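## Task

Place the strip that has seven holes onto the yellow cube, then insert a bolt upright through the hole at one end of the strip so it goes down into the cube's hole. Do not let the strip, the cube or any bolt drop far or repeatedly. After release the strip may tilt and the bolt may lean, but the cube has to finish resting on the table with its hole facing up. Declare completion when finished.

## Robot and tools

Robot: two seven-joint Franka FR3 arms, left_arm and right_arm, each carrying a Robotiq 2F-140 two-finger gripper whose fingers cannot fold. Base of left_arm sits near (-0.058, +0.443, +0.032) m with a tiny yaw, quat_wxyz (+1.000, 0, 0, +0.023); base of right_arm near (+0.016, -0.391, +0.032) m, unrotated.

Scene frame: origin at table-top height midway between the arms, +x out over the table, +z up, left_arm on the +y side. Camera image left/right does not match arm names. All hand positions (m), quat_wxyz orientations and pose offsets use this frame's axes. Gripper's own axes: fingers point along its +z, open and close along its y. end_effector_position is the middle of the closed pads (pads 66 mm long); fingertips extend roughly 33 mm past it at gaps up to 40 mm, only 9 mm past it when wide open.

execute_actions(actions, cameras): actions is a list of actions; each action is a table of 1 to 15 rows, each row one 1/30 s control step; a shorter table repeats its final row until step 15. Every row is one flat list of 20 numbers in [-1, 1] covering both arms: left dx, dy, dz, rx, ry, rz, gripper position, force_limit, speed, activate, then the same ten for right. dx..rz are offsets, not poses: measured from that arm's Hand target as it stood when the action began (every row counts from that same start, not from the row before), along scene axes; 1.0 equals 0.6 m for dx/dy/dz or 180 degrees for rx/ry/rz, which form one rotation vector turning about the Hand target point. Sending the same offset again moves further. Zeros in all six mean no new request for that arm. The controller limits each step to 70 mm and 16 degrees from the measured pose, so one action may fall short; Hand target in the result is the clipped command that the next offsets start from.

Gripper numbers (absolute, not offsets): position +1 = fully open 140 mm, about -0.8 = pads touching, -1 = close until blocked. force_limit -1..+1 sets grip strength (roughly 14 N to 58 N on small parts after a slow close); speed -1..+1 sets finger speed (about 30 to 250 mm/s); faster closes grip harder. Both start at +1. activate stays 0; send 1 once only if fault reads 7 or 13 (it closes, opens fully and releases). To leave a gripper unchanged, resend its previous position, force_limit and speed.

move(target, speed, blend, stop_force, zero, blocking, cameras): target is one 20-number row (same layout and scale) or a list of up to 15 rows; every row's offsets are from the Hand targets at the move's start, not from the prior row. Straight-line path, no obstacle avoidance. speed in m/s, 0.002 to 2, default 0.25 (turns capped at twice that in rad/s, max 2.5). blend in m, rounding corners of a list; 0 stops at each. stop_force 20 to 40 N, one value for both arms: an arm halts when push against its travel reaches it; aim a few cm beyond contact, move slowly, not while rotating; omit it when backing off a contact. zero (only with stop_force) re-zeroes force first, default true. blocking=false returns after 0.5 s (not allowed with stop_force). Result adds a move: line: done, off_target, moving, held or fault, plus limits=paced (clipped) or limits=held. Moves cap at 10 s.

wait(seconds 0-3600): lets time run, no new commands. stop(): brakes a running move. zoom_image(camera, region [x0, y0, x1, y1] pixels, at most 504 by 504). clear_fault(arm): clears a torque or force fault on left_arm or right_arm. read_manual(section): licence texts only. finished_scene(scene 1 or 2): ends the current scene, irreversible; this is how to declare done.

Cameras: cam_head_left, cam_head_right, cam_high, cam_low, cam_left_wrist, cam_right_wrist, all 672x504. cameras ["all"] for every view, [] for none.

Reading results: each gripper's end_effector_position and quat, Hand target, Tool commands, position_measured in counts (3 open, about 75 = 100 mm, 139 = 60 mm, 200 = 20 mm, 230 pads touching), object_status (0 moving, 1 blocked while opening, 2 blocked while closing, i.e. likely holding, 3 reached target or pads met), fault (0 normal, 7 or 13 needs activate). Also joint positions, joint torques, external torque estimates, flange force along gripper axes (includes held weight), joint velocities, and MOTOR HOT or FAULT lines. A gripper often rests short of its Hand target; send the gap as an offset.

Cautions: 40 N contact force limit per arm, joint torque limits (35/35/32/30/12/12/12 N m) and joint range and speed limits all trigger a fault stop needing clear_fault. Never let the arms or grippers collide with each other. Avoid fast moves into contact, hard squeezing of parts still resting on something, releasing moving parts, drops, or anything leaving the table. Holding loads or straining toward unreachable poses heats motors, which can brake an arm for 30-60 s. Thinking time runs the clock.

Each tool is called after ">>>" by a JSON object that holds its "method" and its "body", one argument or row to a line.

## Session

>>> {"method": "execute_actions", "body": {
  "actions": []
}}

>>> {"method": "zoom_image", "body": {
  "camera": "cam_head_left",
  "region": [140, 220, 440, 400]
}}

>>> {"method": "zoom_image", "body": {
  "camera": "cam_high",
  "region": [180, 100, 600, 340]
}}

Scene clock: 0.00 s.
left_arm: end_effector_position=(+0.6006, +0.2499, +0.1616) position_measured=3 object_status=3 fault=0 end_effector_quat_wxyz=(+0.006, +0.922, +0.387, -0.029) | right_arm: end_effector_position=(+0.6928, -0.3415, +0.1647) position_measured=3 object_status=3 fault=0 end_effector_quat_wxyz=(-0.265, +0.939, -0.040, +0.216)
Joint positions: left_arm=[-0.412 0.544 0.125 -1.527 -0.122 2.026 -2.568] | right_arm=[-0.146 0.281 0.082 -2.107 1.107 2.562 -2.465]
Joint velocities: within noise
Joint torques (N m): no reading
External joint torques (N m): no reading
Flange force (N): no reading
Hand target: left_arm +0.6006, +0.2499, +0.1616; +0.006, +0.922, +0.387, -0.029 | right_arm +0.6928, -0.3415, +0.1647; -0.265, +0.939, -0.040, +0.216
Tool commands: left_gripper/position=+1.0 left_gripper/force_limit=+1.0 left_gripper/speed=+1.0 left_gripper/activate=+0.0 right_gripper/position=+1.0 right_gripper/force_limit=+1.0 right_gripper/speed=+1.0 right_gripper/activate=+0.0

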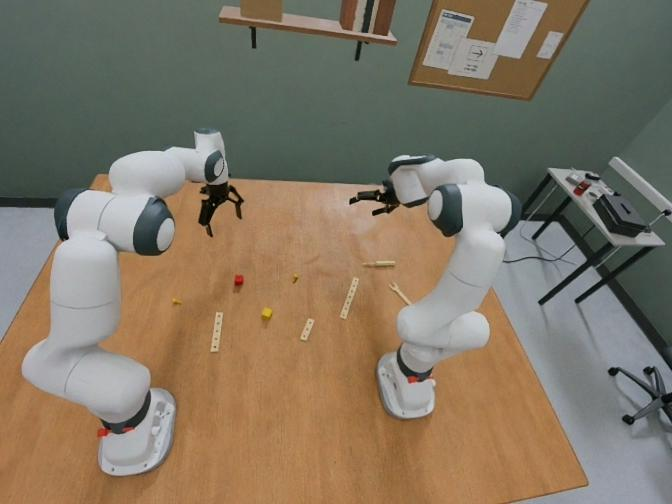

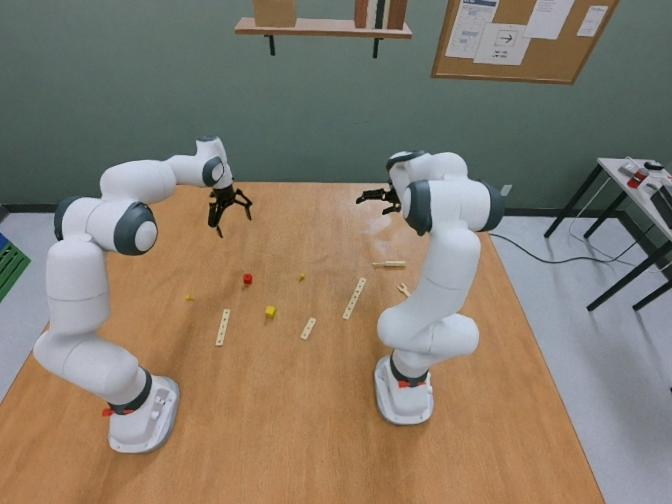

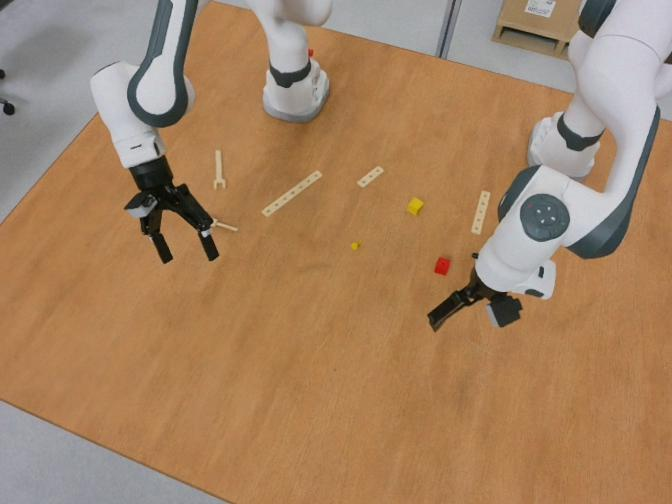

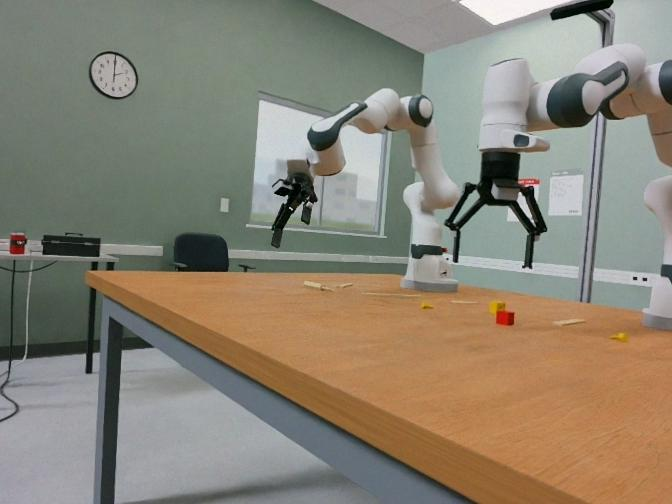

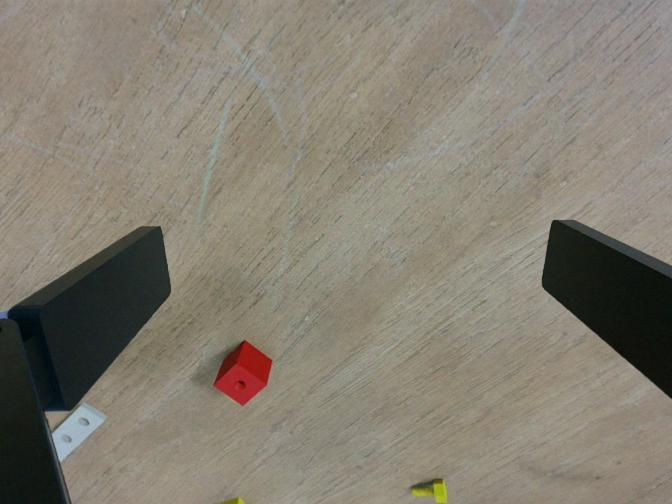

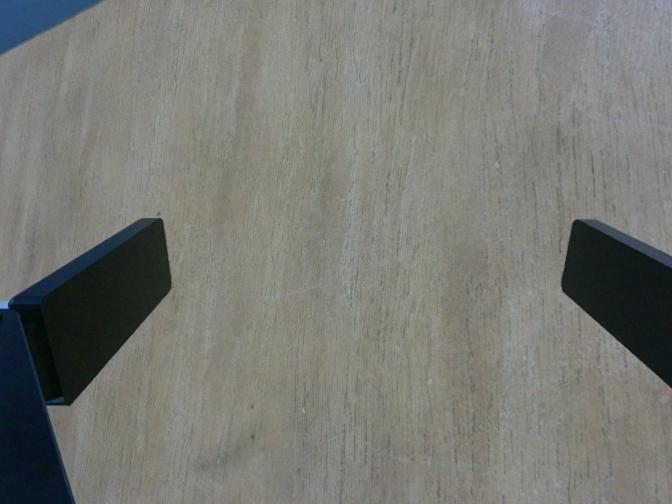

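Scaled by 1.680.

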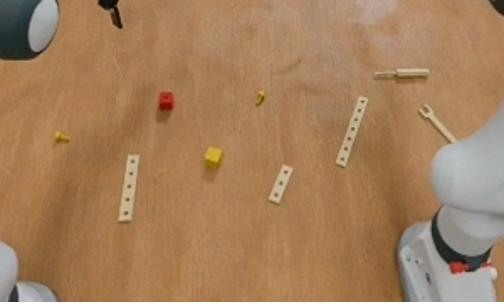

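Scaled by 1.200.

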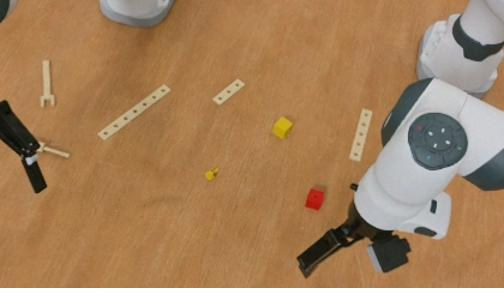

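>>> {"method": "move", "body": {
  "target": [-0.501,-0.2165,0.181,-0.003,-0.0206,-0.475,1,-1,0,0,-0.571,0.1525,0.2255,-0.172,0.140,0.026,1,-1,0,0],
  "cameras": ["cam_left_wrist","cam_right_wrist","cam_high"]
}}

Scene clock: 22.10 s.
left_arm: end_effector_position=(+0.3015, +0.1199, +0.2701) position_measured=3 object_status=3 fault=0 end_effector_quat_wxyz=(-0.001, +0.940, -0.340, +0.002) | right_arm: end_effector_position=(+0.3511, -0.2504, +0.2993) position_measured=3 object_status=3 fault=0 end_effector_quat_wxyz=(+0.000, +1.000, +0.004, +0.001)
Joint positions: left_arm=[-0.629 -0.21 -0.143 -2.256 -0.029 2.05 -1.587] | right_arm=[-0.125 -0.682 0.44 -2.523 0.285 1.88 -1.441]
Joint velocities: left_arm=[0 -0.002 0.001 0 -0.001 -0.001 0.006] | right_arm=[within noise]
Joint torques (N m): left_arm=[-0.18 -23.99 0.97 23.69 0.44 2.37 0.12] | right_arm=[-1.6 -6.9 -8.1 24.97 1.04 2.38 0.47]
External joint torques (N m): left_arm=[-0.25 1.03 0.17 -0.94 -0.35 -0.3 0.12] | right_arm=[-1.65 0.08 -0.43 0.74 0.2 -0.29 0.47]
Flange force (N): left_arm=[0.0 -0.2 1.7] | right_arm=[3.1 -0.1 -2.9]
Hand target: left_arm +0.3000, +0.1200, +0.2702; +0.000, +0.940, -0.342, +0.000 | right_arm +0.3502, -0.2500, +0.3000; +0.000, +1.000, +0.000, +0.001
Off the commanded pose: left_arm 0.002 m, 0 deg | right_arm 0.001 m, 0 deg.
move: done
Images, in order (width x height): cam_high 672x504, cam_left_wrist 672x504, cam_right_wrist 672x504.

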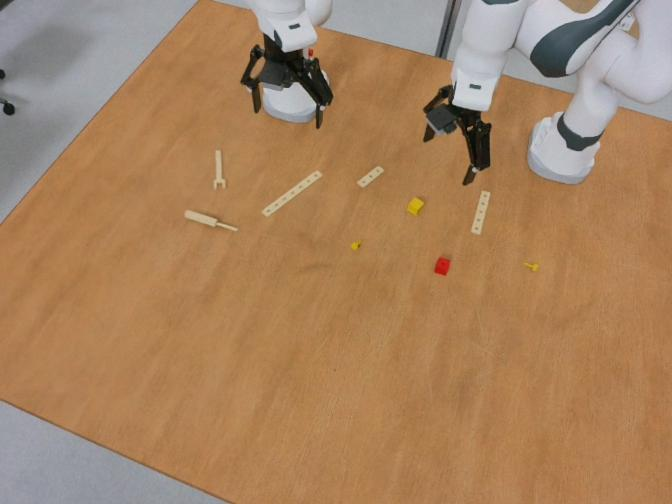

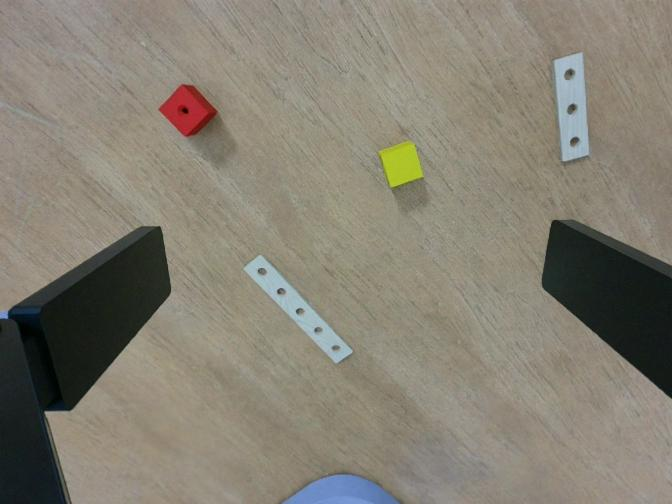

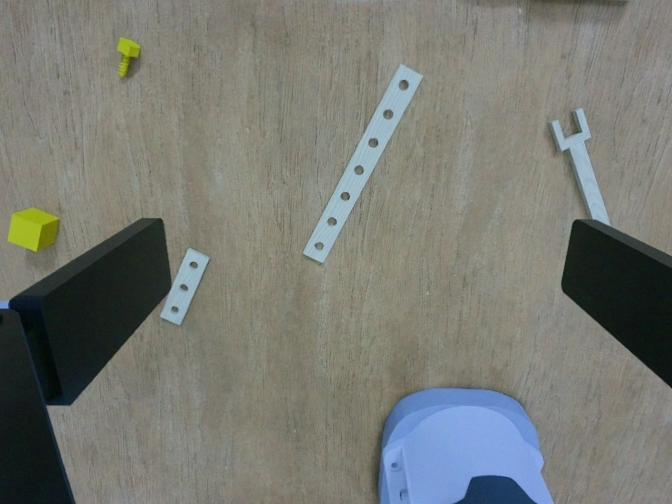

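>>> {"method": "zoom_image", "body": {
  "camera": "cam_left_wrist",
  "region": [360, 125, 440, 205]
}}

>>> {"method": "zoom_image", "body": {
  "camera": "cam_high",
  "region": [395, 185, 435, 225]
}}

>>> {"method": "zoom_image", "body": {
  "camera": "cam_right_wrist",
  "region": [0, 190, 80, 270]
}}

>>> {"method": "zoom_image", "body": {
  "camera": "cam_right_wrist",
  "region": [100, 25, 160, 90]
}}

Scaled by 6.300.

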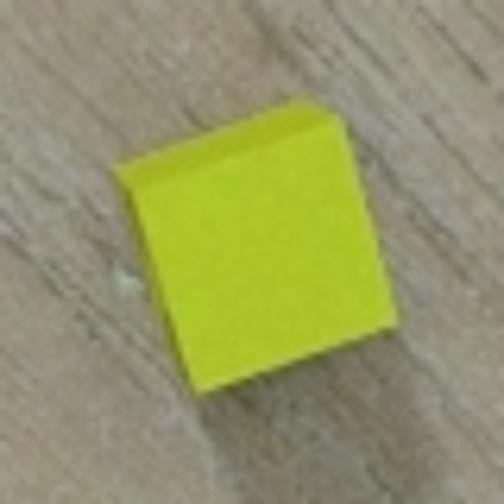

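Scaled by 12.600.

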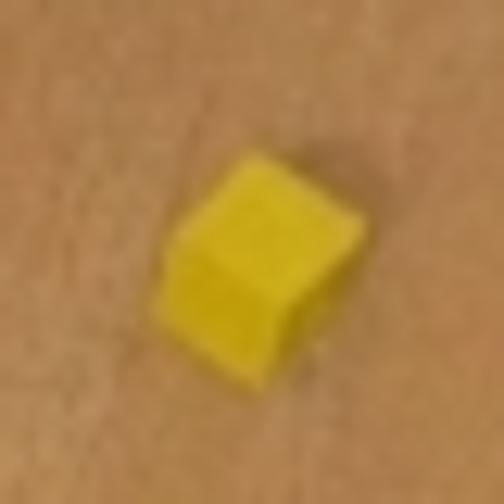

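Scaled by 6.300.

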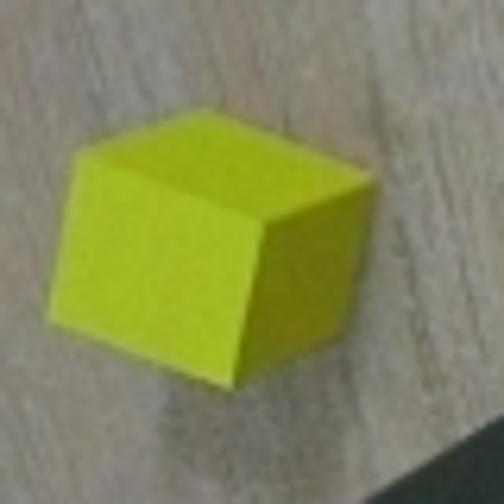

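Scaled by 7.754.

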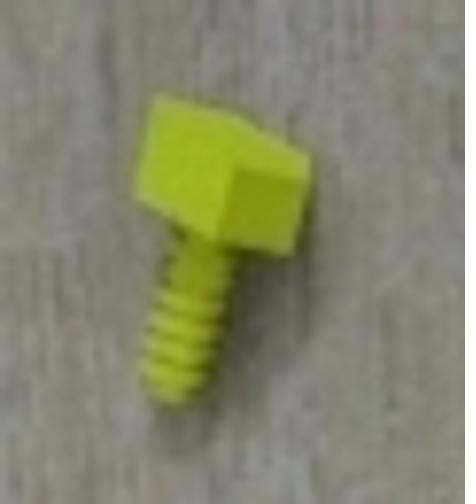

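>>> {"method": "move", "body": {
  "target": [-0.1667,0.0667,-0.2387,-0.172,-0.1814,-0.0371,1,-1,0,0,-0.0265,-0.0252,-0.25,0,0,-0.1494,1,-1,0,0],
  "cameras": ["cam_left_wrist","cam_right_wrist"]
}}

>>> {"method": "zoom_image", "body": {
  "camera": "cam_left_wrist",
  "region": [280, 130, 440, 260]
}}

Scene clock: 70.53 s.
left_arm: end_effector_position=(+0.2036, +0.1591, +0.1281) position_measured=3 object_status=3 fault=0 end_effector_quat_wxyz=(+0.064, +0.927, -0.322, +0.181) | right_arm: end_effector_position=(+0.3326, -0.2652, +0.1492) position_measured=3 object_status=3 fault=0 end_effector_quat_wxyz=(+0.001, +0.974, -0.228, -0.002)
Joint positions: left_arm=[-0.311 -0.626 -0.93 -3.021 -1.105 2.798 -1.058] | right_arm=[-0.296 -0.619 0.737 -2.821 0.53 2.259 -1.127]
Joint velocities: left_arm=[0.002 0 0 0.001 -0.001 -0.005 0] | right_arm=[within noise]
Joint torques (N m): left_arm=[0.51 -2.47 6.94 15.64 0.93 3.18 -0.02] | right_arm=[-1.59 -4.98 -9.35 21.24 0.83 2.71 0.35]
External joint torques (N m): left_arm=[0.55 0.69 -0.26 -0.02 0.1 -0.15 -0.03] | right_arm=[-1.63 0.15 -0.57 0.5 0.18 0.06 0.35]
Flange force (N): left_arm=[3.2 0.2 5.1] | right_arm=[5.2 -1.9 -0.1]
Hand target: left_arm +0.2030, +0.1591, +0.1276; +0.064, +0.927, -0.323, +0.179 (not the last commanded pose) | right_arm +0.3343, -0.2651, +0.1500; +0.000, +0.973, -0.232, +0.001
Off the commanded pose: left_arm 0.004 m, 24 deg; orientation clipped | right_arm 0.002 m, 1 deg.
move: held (left_arm; a check stopped the path); limits=paced,held
pose unreachable (left arm): on one or more control steps of this call, first in action 0 (counted from 0), this arm could not follow its commanded pose, so it was not sent that pose on those steps. It may still have moved: this result reports where it is.
cause: moving toward the commanded pose would bring two parts of the arm too close to each other (joints 2 (shoulder) to 5 (forearm roll) lie between them).

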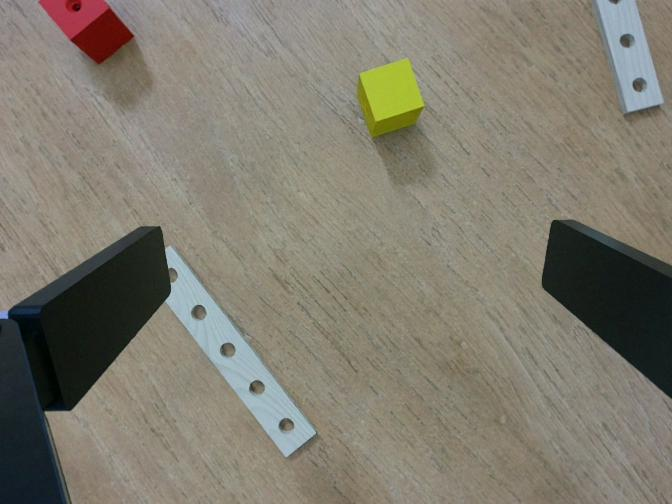

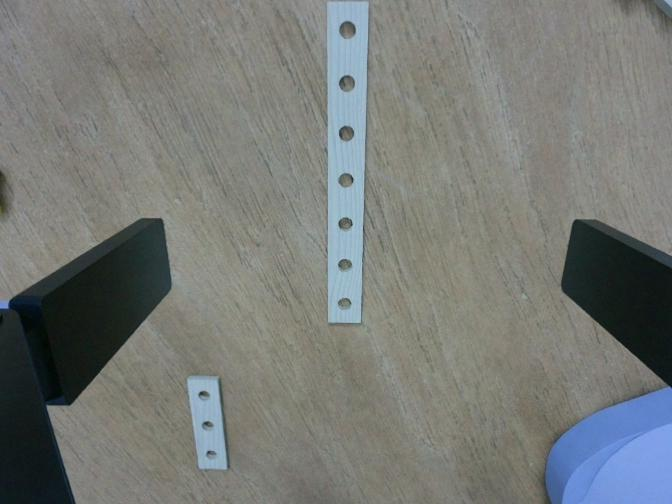

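Scaled by 3.150.

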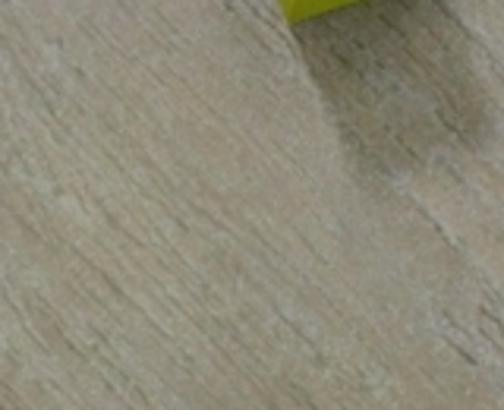

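>>> {"method": "zoom_image", "body": {
  "camera": "cam_left_wrist",
  "region": [345, 50, 435, 145]
}}

Scaled by 5.305.

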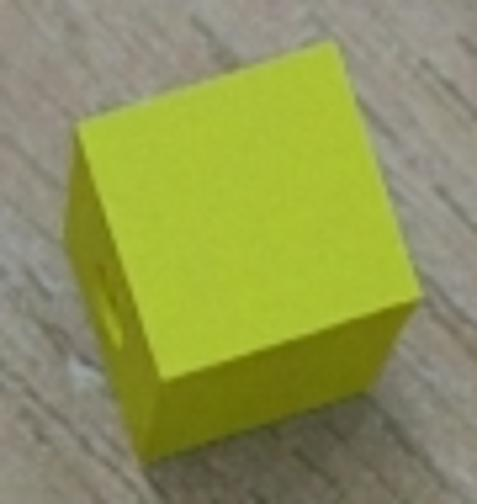

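>>> {"method": "move", "body": {
  "target": [
    [0.0,0.0,0.12,0,0,0,-0.2,-1,0,0,0.0012,0.0058,0,0,0,0,-0.3,-1,0,0],
    [0.1173,-0.1305,0.0373,0.126,0.0334,-0.398,-0.2,-1,0,0,0.0012,0.0058,-0.1417,0,0,0,-0.3,-1,0,0]
  ],
  "speed": [0.2,0.15],
  "blend": [0.02,0],
  "cameras": ["cam_left_wrist","cam_right_wrist"]
}}

Scene clock: 103.87 s.
left_arm: end_effector_position=(+0.2749, +0.0809, +0.1509) position_measured=154 object_status=3 fault=0 end_effector_quat_wxyz=(+0.000, -0.572, +0.821, -0.002) | right_arm: end_effector_position=(+0.3344, -0.2615, +0.0653) position_measured=167 object_status=3 fault=0 end_effector_quat_wxyz=(+0.000, +0.973, -0.229, +0.000)
Joint positions: left_arm=[-0.203 -0.037 -0.669 -2.389 -0.033 2.364 -0.449] | right_arm=[-0.45 -0.335 0.97 -2.873 0.562 2.608 -1.112]
Joint velocities: left_arm=[0 0.002 0 0 0 -0.001 0.005] | right_arm=[within noise]
Joint torques (N m): left_arm=[-0.1 -20.56 0.01 22.11 0.7 2.33 0.22] | right_arm=[-1.53 -6.41 -6.29 17.52 0.36 2.75 0.3]
External joint torques (N m): left_arm=[-0.13 2.46 -0.67 0.16 0.16 -0.29 0.22] | right_arm=[-1.59 0.79 -0.48 0.4 -0.07 0.08 0.3]
Flange force (N): left_arm=[4.5 -8.1 4.8] | right_arm=[8.8 -5.1 7.5]
Hand target: left_arm +0.2734, +0.0808, +0.1499; +0.000, -0.566, +0.824, +0.000 | right_arm +0.3350, -0.2617, +0.0649; +0.000, +0.973, -0.232, +0.001
Off the commanded pose: left_arm 0.002 m, 1 deg | right_arm 0.001 m, 0 deg.
move: done

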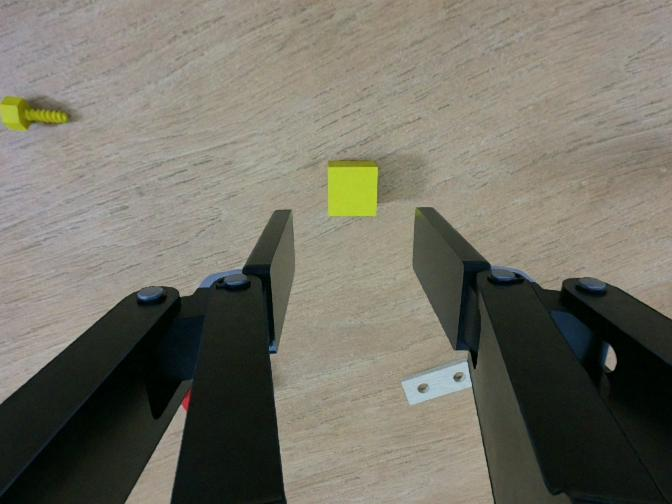

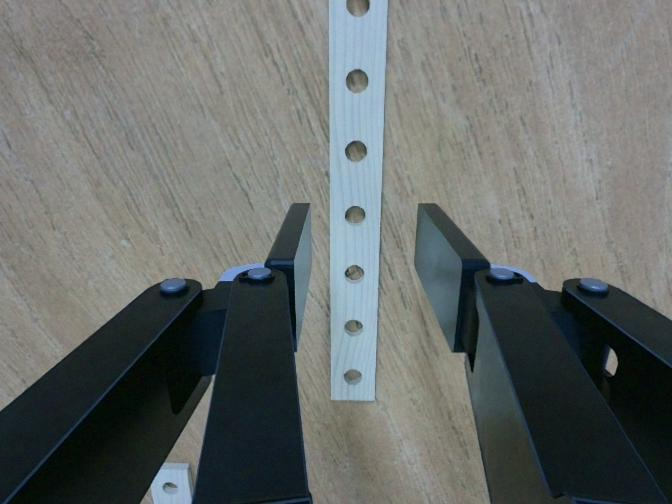

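>>> {"method": "move", "body": {
  "target": [
    [-0.004,-0.0068,-0.14,0,0,0,-0.2,-1,-1,0,0,0,-0.04,0,0,0,-0.3,-1,-1,0],
    [-0.004,-0.0068,-0.173,0,0,0,-0.2,-1,-1,0,0,0,-0.0615,0,0,0,-0.3,-1,-1,0],
    [-0.004,-0.0068,-0.173,0,0,0,-1,-1,-1,0,0,0,-0.0615,0,0,0,-1,-1,-1,0]
  ],
  "speed": [0.1,0.04,0.04],
  "blend": [0.005,0,0],
  "cameras": ["cam_left_wrist","cam_right_wrist"]
}}

Scene clock: 118.93 s.
left_arm: end_effector_position=(+0.2705, +0.0771, +0.0465) position_measured=185 object_status=0 fault=0 end_effector_quat_wxyz=(+0.000, -0.565, +0.825, +0.001) | right_arm: end_effector_position=(+0.3337, -0.2622, +0.0278) position_measured=195 object_status=2 fault=0 end_effector_quat_wxyz=(+0.001, +0.973, -0.229, -0.001)
Joint positions: left_arm=[-0.289 0.239 -0.57 -2.422 0.254 2.609 -0.651] | right_arm=[-0.671 -0.152 1.169 -2.886 0.422 2.796 -1.014]
Joint torques (N m): left_arm=[-0.06 -27.48 -4.52 18.2 0.34 2.86 -0.25] | right_arm=[-1.58 -5.57 -3.68 15.6 0.2 2.66 0.32]
External joint torques (N m): left_arm=[-0.13 2.29 -0.89 -0.29 -0.06 0.21 -0.25] | right_arm=[-1.62 0.81 -0.71 0.62 -0.08 0.01 0.32]
Flange force (N): left_arm=[3.0 -2.9 5.7] | right_arm=[0.0 0.0 0.0]
Hand target: left_arm +0.2710, +0.0767, +0.0461; +0.000, -0.566, +0.824, +0.000 | right_arm +0.3350, -0.2617, +0.0280; +0.000, +0.973, -0.232, +0.001
Off the commanded pose: left_arm 0.001 m, 0 deg | right_arm 0.001 m, 0 deg.
move: done

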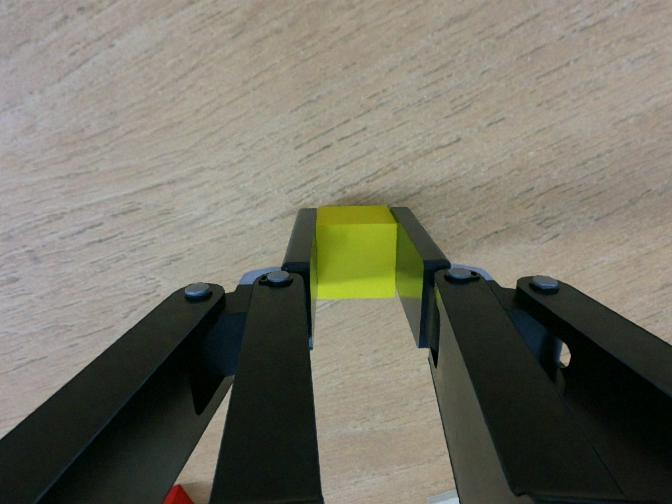

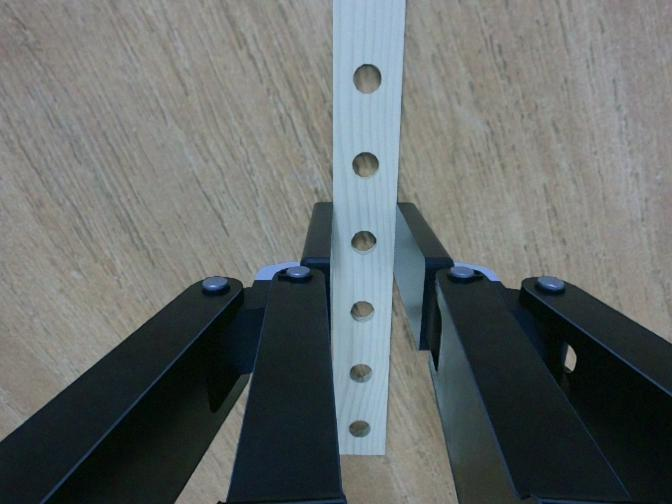

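>>> {"method": "move", "body": {
  "target": [
    [0,0,0,0,0,0,-1,-1,-1,0,0,0,0,0,0,0,-0.3,-1,-1,0],
    [0,0,0.15,0,0,0,-1,-1,-1,0,0.0202,-0.0100,0,0,0,0,-0.3,-1,-1,0],
    [0.215,0.1222,0.15,0,0,0.4333,-1,-1,-1,0,0.0202,-0.0100,0,0,0,0,-0.3,-1,-1,0],
    [0.215,0.1222,-0.0003,0,0,0.4333,-1,-1,-1,0,0.0202,-0.0100,0,0,0,0,-0.3,-1,-1,0]
  ],
  "speed": [0.1,0.1,0.2,0.08],
  "blend": [0,0.02,0.01,0],
  "cameras": ["cam_left_wrist","cam_right_wrist"]
}}

Scene clock: 142.00 s.
left_arm: end_effector_position=(+0.3999, +0.1499, +0.0475) position_measured=185 object_status=2 fault=0 end_effector_quat_wxyz=(+0.001, +0.958, -0.286, -0.001) | right_arm: end_effector_position=(+0.3456, -0.2682, +0.0276) position_measured=167 object_status=3 fault=0 end_effector_quat_wxyz=(+0.001, +0.973, -0.229, -0.001)
Joint positions: left_arm=[-0.285 0.328 -0.321 -2.244 0.18 2.549 -1.685] | right_arm=[-0.775 -0.124 1.222 -2.863 0.349 2.799 -0.994]
Joint velocities: left_arm=[0 0.001 0 0.001 0 0.002 -0.006] | right_arm=[within noise]
Joint torques (N m): left_arm=[-0.03 -33.59 -3.01 19.08 0.58 2.93 -0.33] | right_arm=[-1.5 -5.3 -2.91 15.88 0.24 2.68 0.28]
External joint torques (N m): left_arm=[-0.12 3.35 -0.1 -0.5 0.08 0.27 -0.33] | right_arm=[-1.59 0.47 -0.43 0.7 -0.03 0.03 0.28]
Flange force (N): left_arm=[5.7 1.0 8.5] | right_arm=[0.0 0.0 0.0]
Hand target: left_arm +0.4000, +0.1500, +0.0460; +0.000, +0.959, -0.284, +0.000 | right_arm +0.3471, -0.2677, +0.0280; +0.000, +0.973, -0.232, +0.001
Off the commanded pose: left_arm 0.002 m, 0 deg | right_arm 0.002 m, 0 deg.
move: done

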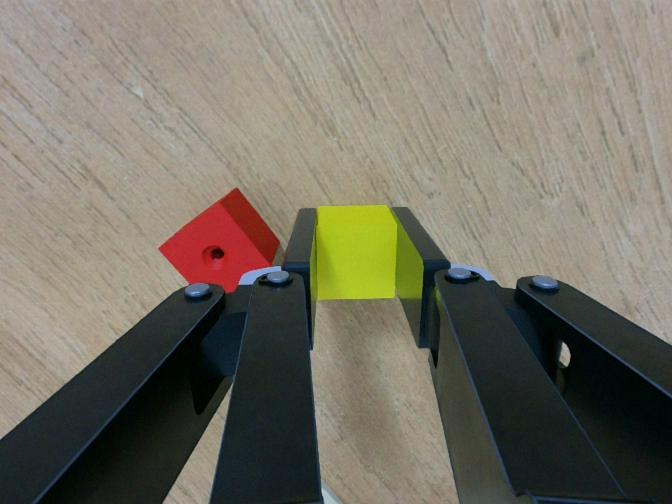

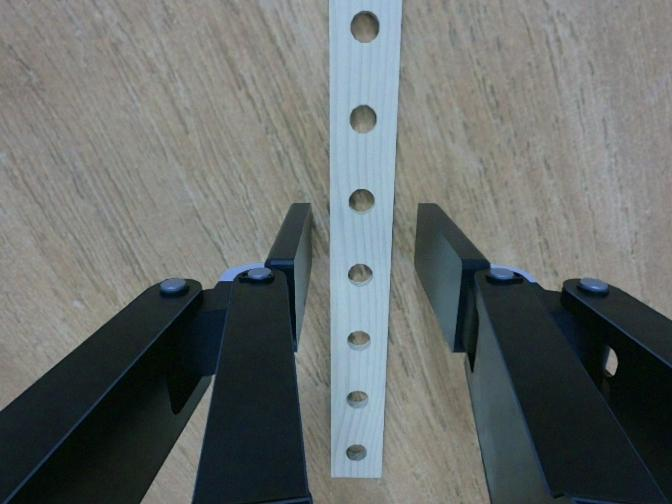

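>>> {"method": "move", "body": {
  "target": [
    [0,0,0.03,0,0,0,-1,-1,-1,0,0,0,0,0,0,0,-1,-1,-1,0],
    [-0.0367,-0.0567,0.03,0,0,0,-1,-1,-1,0,0,0,0,0,0,0,-1,-1,-1,0],
    [-0.0367,-0.0567,-0.0015,0,0,0,-1,-1,-1,0,0,0,0,0,0,0,-1,-1,-1,0],
    [-0.0367,-0.0567,-0.0015,0,0,0,-0.2,-1,-1,0,0,0,0,0,0,0,-1,-1,-1,0],
    [-0.0367,-0.0567,0.12,0,0,0,-0.2,-1,-1,0,0,0,0.15,0,0,0,-1,-1,-1,0]
  ],
  "speed": [0.06,0.1,0.05,0.05,0.12],
  "blend": [0.005,0.005,0,0,0],
  "cameras": ["cam_left_wrist","cam_right_wrist"]
}}

Scene clock: 157.73 s.
left_arm: end_effector_position=(+0.3790, +0.1161, +0.1177) position_measured=154 object_status=3 fault=0 end_effector_quat_wxyz=(-0.001, +0.959, -0.282, +0.001) | right_arm: end_effector_position=(+0.3490, -0.2670, +0.1184) position_measured=195 object_status=2 fault=0 end_effector_quat_wxyz=(-0.002, +0.972, -0.236, +0.003)
Joint positions: left_arm=[-0.335 0.186 -0.356 -2.222 0.098 2.395 -1.711] | right_arm=[-0.423 -0.513 0.874 -2.815 0.58 2.386 -1.154]
Joint velocities: left_arm=[0 0 0.001 -0.001 -0.001 -0.002 0.005] | right_arm=[0.002 0 -0.002 0 -0.004 -0.003 -0.003]
Joint torques (N m): left_arm=[0.56 -32.23 -2.67 21.2 0.22 2.3 0.24] | right_arm=[-0.59 -5.41 -9.7 19.63 0.18 2.35 -0.09]
External joint torques (N m): left_arm=[0.49 1.98 -0.86 -0.46 -0.38 -0.35 0.24] | right_arm=[-0.66 0.27 -1.22 0.12 -0.4 -0.34 -0.09]
Flange force (N): left_arm=[3.0 -0.2 2.2] | right_arm=[3.2 1.4 -2.5]
Hand target: left_arm +0.3780, +0.1160, +0.1180; +0.000, +0.959, -0.284, +0.000 | right_arm +0.3471, -0.2677, +0.1180; +0.000, +0.973, -0.232, +0.001
Off the commanded pose: left_arm 0.001 m, 0 deg | right_arm 0.002 m, 1 deg.
move: done; blend cut to 0 m at target 1

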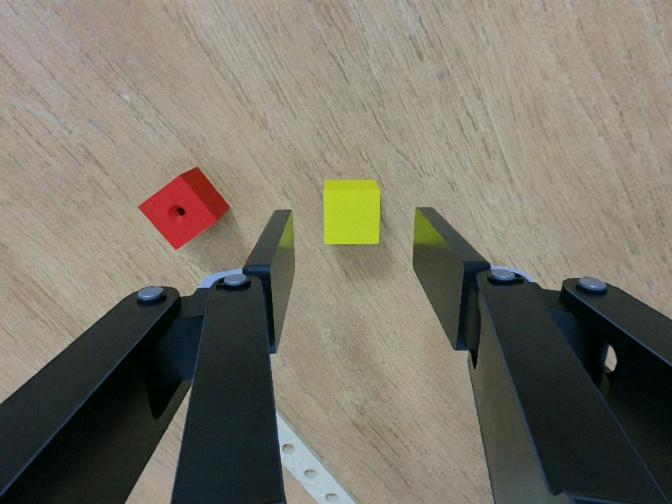

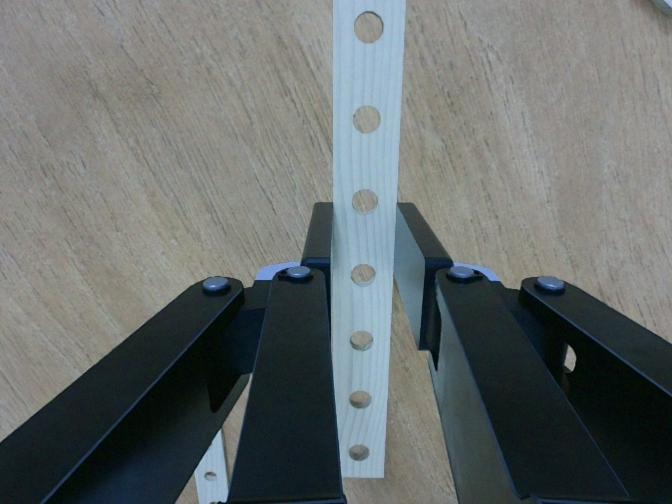

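>>> {"method": "move", "body": {
  "target": [
    [-0.0822,0.0545,-0.013,-0.136,-0.210,0,-0.2,-1,-1,0,0.005,0.15,0.137,0,0,0.15,-1,-1,-1,0],
    [-0.0822,0.0545,-0.0585,-0.136,-0.210,0,-0.2,-1,-1,0,0.005,0.1963,0.137,0,0,0.317,-1,-1,-1,0],
    [-0.0228,0.016,-0.1292,-0.136,-0.210,0,-0.2,-1,-1,0,0.005,0.1963,0.137,0,0,0.317,-1,-1,-1,0]
  ],
  "speed": [0.15,0.1,0.05],
  "blend": [0.01,0.005,0],
  "cameras": ["cam_left_wrist","cam_low","cam_head_left"]
}}

>>> {"method": "zoom_image", "body": {
  "camera": "cam_left_wrist",
  "region": [270, 180, 440, 310]
}}

Scene clock: 203.63 s.
left_arm: end_effector_position=(+0.3647, +0.1265, +0.0409) position_measured=154 object_status=3 fault=0 end_effector_quat_wxyz=(+0.109, +0.887, -0.258, +0.366) | right_arm: end_effector_position=(+0.3490, -0.1504, +0.2003) position_measured=195 object_status=2 fault=0 end_effector_quat_wxyz=(+0.000, +0.966, +0.257, -0.001)
Joint positions: left_arm=[-0.432 0.56 -0.337 -2.787 -0.236 4.133 -1.392] | right_arm=[-0.023 -0.427 0.636 -2.571 0.31 2.196 -1.706]
Joint velocities: left_arm=[-0.001 0 0 0.001 0.001 0.001 0.008] | right_arm=[within noise]
Joint torques (N m): left_arm=[-0.18 -26.71 -3.81 5.35 0.42 3.92 0.1] | right_arm=[-0.77 -10.42 -7.74 23.46 0.45 2.77 -0.13]
External joint torques (N m): left_arm=[-0.23 2.89 -0.57 0.05 0.13 0.21 0.07] | right_arm=[-0.9 1.42 -1.08 0.51 -0.28 0.11 -0.13]
Flange force (N): left_arm=[-9.2 1.7 8.8] | right_arm=[7.0 2.7 1.3]
Hand target: left_arm +0.3643, +0.1256, +0.0404; +0.108, +0.886, -0.263, +0.367 | right_arm +0.3501, -0.1499, +0.2002; +0.000, +0.965, +0.261, +0.001
Off the commanded pose: left_arm 0.001 m, 1 deg | right_arm 0.001 m, 0 deg.
move: done
Images, in order (width x height): cam_head_left 672x504, cam_low 672x504, cam_left_wrist 672x504.

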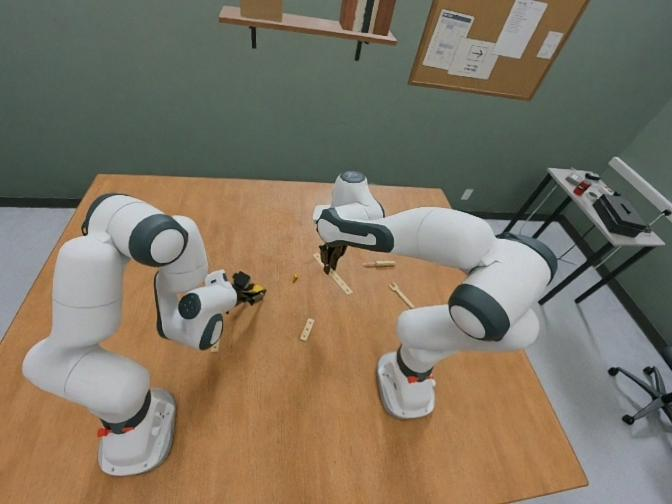

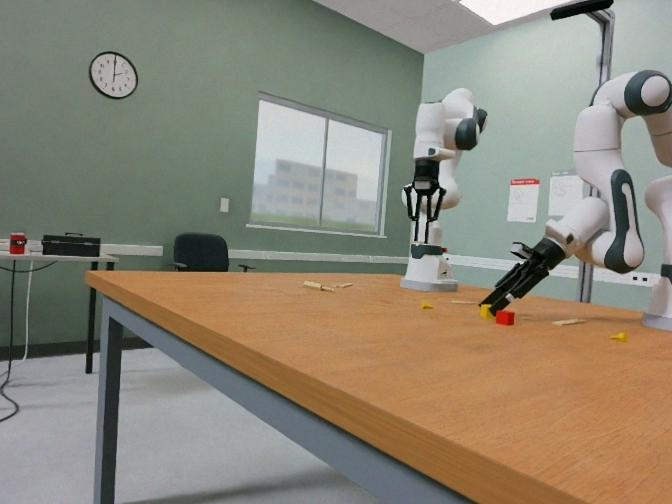

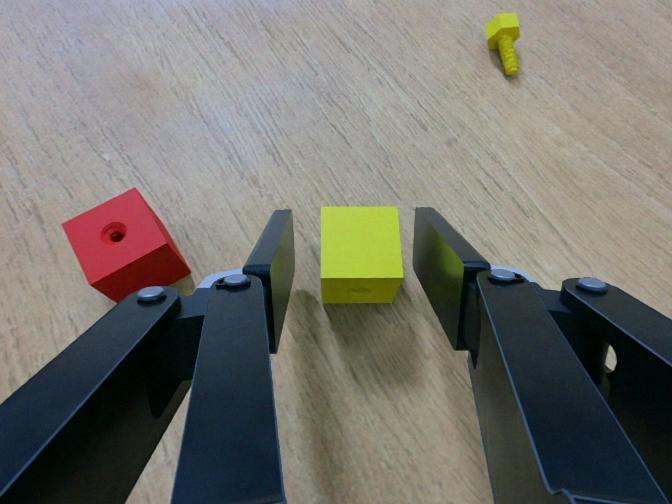

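Scaled by 2.965.

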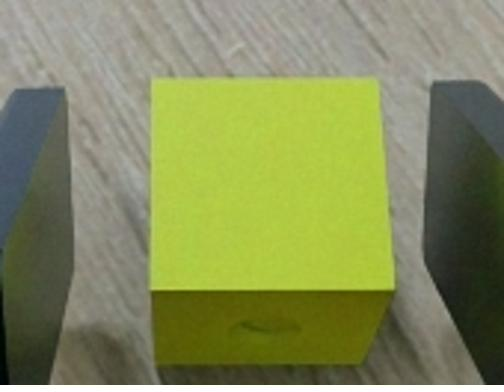

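>>> {"method": "move", "body": {
  "target": [
    [0,0,0,0,0,0,-0.2,-1,-1,0,0,0,0,0,0,0,-1,-1,-1,0],
    [0,0,0,0,0,0,-1,-0.5,-1,0,0,0,0,0,0,0,-1,-1,-1,0],
    [0,0,0.15,0,0,0,-1,-0.5,-1,0,0,0,0,0,0,0.1,-1,-1,-1,0],
    [0.004,-0.0607,0.13,0.272,0.419,0,-1,-0.5,-1,0,0,0,0,0,0,0.332,-1,-1,-1,0]
  ],
  "speed": [0.05,0.05,0.1,0.15],
  "blend": [0,0,0.01,0],
  "cameras": ["cam_left_wrist","cam_low"]
}}

Scene clock: 228.60 s.
left_arm: end_effector_position=(+0.3671, +0.0873, +0.1197) position_measured=185 object_status=2 fault=0 end_effector_quat_wxyz=(-0.106, +0.888, -0.261, -0.365) | right_arm: end_effector_position=(+0.3498, -0.1498, +0.2014) position_measured=195 object_status=2 fault=0 end_effector_quat_wxyz=(-0.001, +0.710, +0.704, +0.000)
Joint positions: left_arm=[-0.578 1.15 -0.308 -0.691 0.156 1.045 -1.753] | right_arm=[0.342 -0.359 0.278 -2.576 0.125 2.226 -2.605]
Joint velocities: left_arm=[0 0.001 -0.001 0.001 0 -0.004 0.002] | right_arm=[0 0.001 0 -0.001 0.001 0 -0.004]
Joint torques (N m): left_arm=[-0.04 -53.43 -4.56 21.62 0.55 -0.3 0.21] | right_arm=[-0.48 -15.73 -3.84 23.66 0.41 2.72 -0.17]
External joint torques (N m): left_arm=[-0.33 4.13 -0.4 -0.11 0.13 -0.37 0.23] | right_arm=[-0.58 1.78 -1.08 0.27 -0.35 0.12 -0.17]
Flange force (N): left_arm=[0.0 0.0 0.0] | right_arm=[1.6 7.1 2.5]
Hand target: left_arm +0.3667, +0.0892, +0.1184; -0.109, +0.886, -0.263, -0.366 | right_arm +0.3501, -0.1499, +0.2002; -0.001, +0.707, +0.707, +0.000
Off the commanded pose: left_arm 0.002 m, 0 deg | right_arm 0.001 m, 0 deg.
move: done
Images, in order (width x height): cam_low 672x504, cam_left_wrist 672x504.

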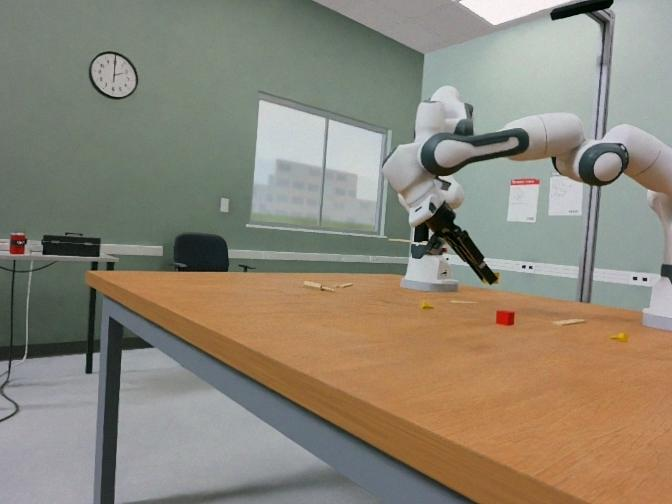

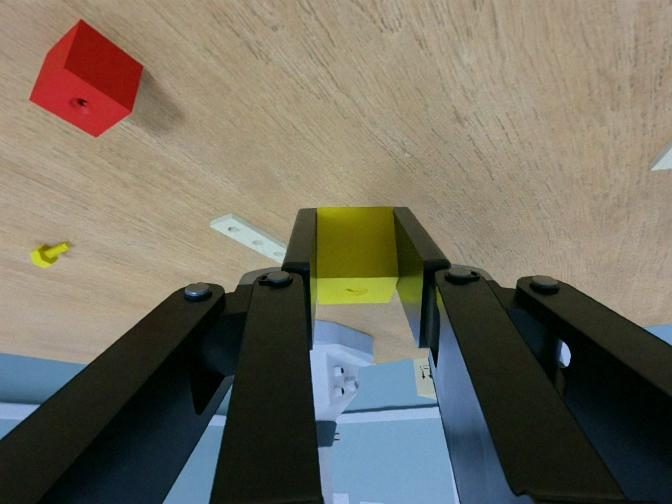

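>>> {"method": "move", "body": {
  "target": [
    [0,0,-0.12,0,0,0,-1,-0.5,-1,0,0,0,0,0,0,0,-1,-1,-1,0],
    [0,0,-0.1373,0,0,0,-1,-0.5,-1,0,0,0,0,0,0,0,-1,-1,-1,0]
  ],
  "speed": [0.08,0.02],
  "blend": [0.002,0],
  "cameras": ["cam_low"]
}}

>>> {"method": "zoom_image", "body": {
  "camera": "cam_low",
  "region": [450, 280, 530, 340]
}}

Scene clock: 234.87 s.
left_arm: end_effector_position=(+0.3659, +0.0883, +0.0380) position_measured=185 object_status=2 fault=0 end_effector_quat_wxyz=(-0.107, +0.886, -0.260, -0.367) | right_arm: end_effector_position=(+0.3498, -0.1498, +0.2014) position_measured=195 object_status=2 fault=0 end_effector_quat_wxyz=(-0.001, +0.710, +0.704, +0.000)
Joint positions: left_arm=[-0.584 1.268 -0.298 -0.687 0.174 1.151 -1.742] | right_arm=[0.342 -0.359 0.278 -2.576 0.125 2.226 -2.606]
Joint torques (N m): left_arm=[0 -53.92 -4.62 22 0.53 0.19 0.22] | right_arm=[-0.77 -15.73 -3.4 23.65 0.48 2.71 -0.08]
External joint torques (N m): left_arm=[-0.6 4.37 -0.6 0.27 0.06 0.14 0.24] | right_arm=[-0.85 1.7 -0.62 0.34 -0.28 0.12 -0.08]
Flange force (N): left_arm=[0.0 0.0 0.0] | right_arm=[2.3 7.0 2.4]
Hand target: left_arm +0.3667, +0.0892, +0.0361; -0.109, +0.886, -0.263, -0.366 | right_arm +0.3501, -0.1499, +0.2002; -0.001, +0.707, +0.707, +0.000
Off the commanded pose: left_arm 0.002 m, 0 deg | right_arm 0.001 m, 0 deg.
move: done

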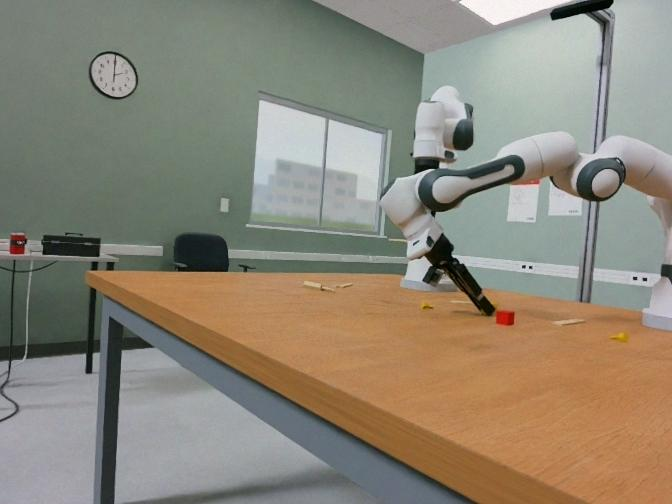

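Scaled by 6.300.

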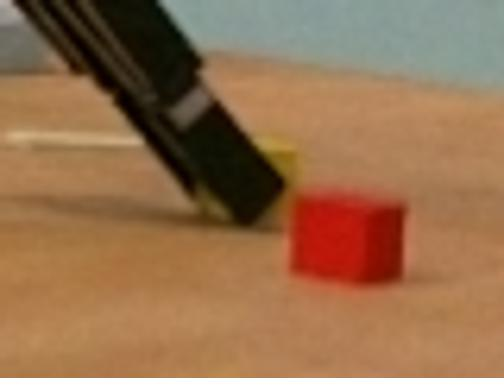

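>>> {"method": "move", "body": {
  "target": [
    [0,0,0.002,0,0,0,-1,-0.5,-1,0,0,0,0,0,0,0,-1,-1,-1,0],
    [0,0,0.002,0,0,0,-0.3,-0.5,-1,0,0,0,0,0,0,0,-1,-1,-1,0],
    [0,0,0.1,0,0,0,-0.3,-0.5,-1,0,0,0,0,0,0,0,-1,-1,-1,0],
    [-0.03,0.03,0.22,-0.136,-0.210,0,-0.3,-0.5,-1,0,0,0,0,0,0,0,-1,-1,-1,0]
  ],
  "speed": [0.05,0.05,0.05,0.2],
  "blend": [0,0,0.01,0],
  "cameras": ["cam_left_wrist","cam_low"]
}}

>>> {"method": "zoom_image", "body": {
  "camera": "cam_left_wrist",
  "region": [310, 130, 400, 230]
}}

Scene clock: 266.97 s.
left_arm: end_effector_position=(+0.3482, +0.1075, +0.1674) position_measured=167 object_status=3 fault=0 end_effector_quat_wxyz=(-0.002, +0.959, -0.283, +0.000) | right_arm: end_effector_position=(+0.3498, -0.1498, +0.2014) position_measured=195 object_status=2 fault=0 end_effector_quat_wxyz=(-0.001, +0.710, +0.704, +0.000)
Joint positions: left_arm=[-0.313 0.048 -0.426 -2.248 0.031 2.29 -1.712] | right_arm=[0.342 -0.359 0.278 -2.576 0.125 2.226 -2.606]
Joint velocities: left_arm=[0 -0.002 -0.001 -0.001 -0.002 0.004 0.006] | right_arm=[within noise]
Joint torques (N m): left_arm=[0.51 -28.76 -0.9 21.9 0.28 2.7 0.28] | right_arm=[-0.72 -15.79 -3.47 23.65 0.47 2.72 -0.13]
External joint torques (N m): left_arm=[0.36 1.37 -0.47 -0.97 -0.4 0.04 0.28] | right_arm=[-0.87 1.73 -0.76 0.23 -0.29 0.12 -0.13]
Flange force (N): left_arm=[-0.3 -0.5 2.7] | right_arm=[1.8 6.9 2.6]
Hand target: left_arm +0.3487, +0.1072, +0.1681; +0.000, +0.959, -0.284, +0.001 | right_arm +0.3501, -0.1499, +0.2002; -0.001, +0.707, +0.707, +0.000
Off the commanded pose: left_arm 0.001 m, 0 deg | right_arm 0.001 m, 0 deg.
move: done
Images, in order (width x height): cam_low 672x504, cam_left_wrist 672x504.

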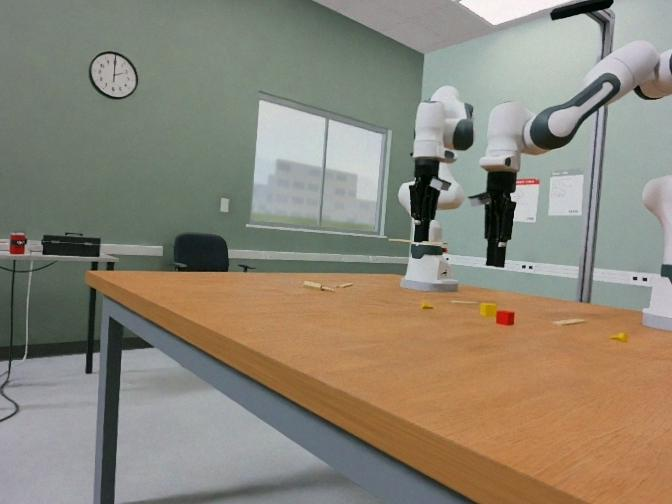

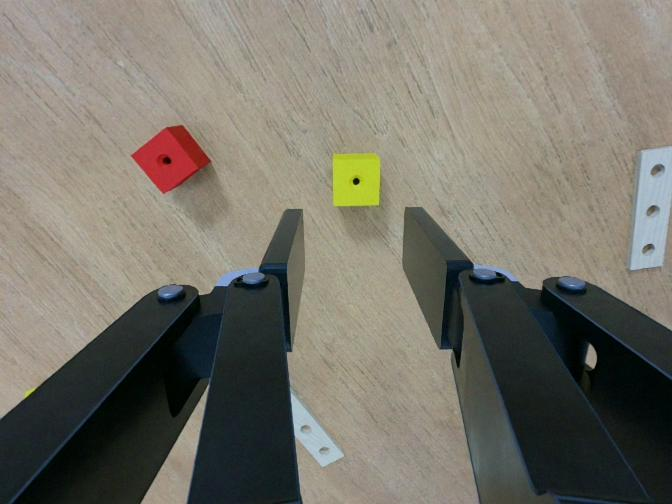

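Scaled by 5.040.

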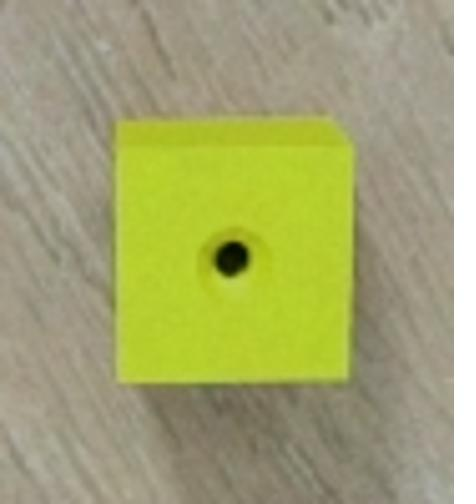

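>>> {"method": "move", "body": {
  "target": [-0.0312,0.4213,0.05,0,0,-0.3167,-0.2,-0.5,-0.5,0,0,0,0,0,0,0,-1,-1,-1,0],
  "speed": 0.25,
  "cameras": ["cam_left_wrist"]
}}

Scene clock: 278.30 s.
left_arm: end_effector_position=(+0.3298, +0.3593, +0.1970) position_measured=154 object_status=3 fault=0 end_effector_quat_wxyz=(+0.001, +0.710, -0.704, +0.001) | right_arm: end_effector_position=(+0.3498, -0.1498, +0.2014) position_measured=195 object_status=2 fault=0 end_effector_quat_wxyz=(-0.001, +0.710, +0.704, +0.000)
Joint positions: left_arm=[-0.421 -0.396 0.165 -2.63 0.076 2.239 -0.279] | right_arm=[0.342 -0.359 0.278 -2.576 0.125 2.226 -2.606]
Joint velocities: left_arm=[-0.001 -0.001 0.001 -0.001 -0.001 0.001 0.006] | right_arm=[within noise]
Joint torques (N m): left_arm=[-0.17 -16.52 -1.57 23.29 0.76 2.34 0.19] | right_arm=[-0.71 -15.79 -3.52 23.67 0.49 2.7 -0.12]
External joint torques (N m): left_arm=[-0.17 0.24 0.35 0.03 0.16 -0.28 0.19] | right_arm=[-0.79 1.6 -0.74 0.35 -0.28 0.11 -0.12]
Flange force (N): left_arm=[-0.6 -1.1 -0.4] | right_arm=[1.9 6.8 2.2]
Hand target: left_arm +0.3300, +0.3600, +0.1981; +0.000, +0.707, -0.707, +0.001 | right_arm +0.3501, -0.1499, +0.2002; -0.001, +0.707, +0.707, +0.000
Off the commanded pose: left_arm 0.001 m, 1 deg | right_arm 0.001 m, 0 deg.
move: done

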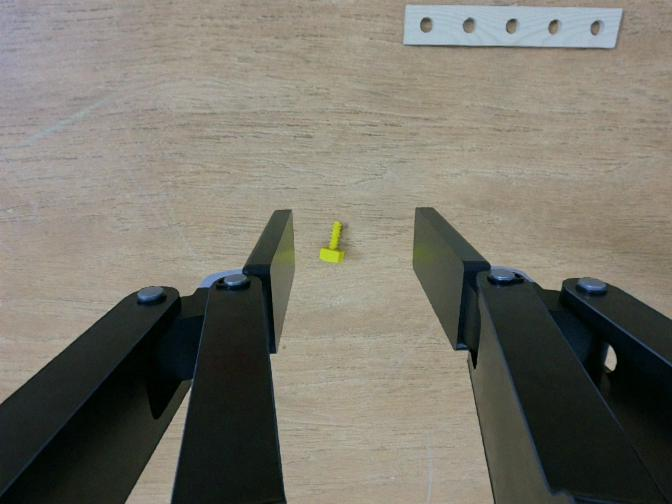

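>>> {"method": "zoom_image", "body": {
  "camera": "cam_left_wrist",
  "region": [310, 215, 360, 270]
}}

Scaled by 9.164.

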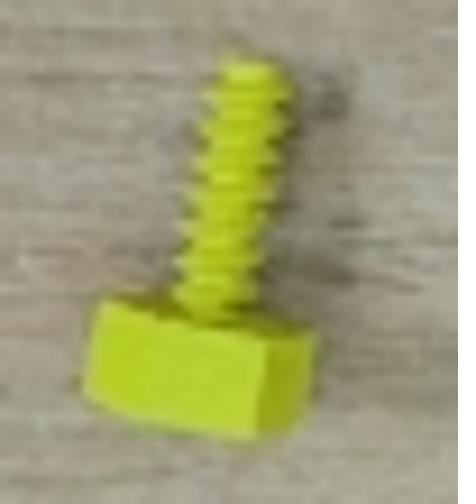

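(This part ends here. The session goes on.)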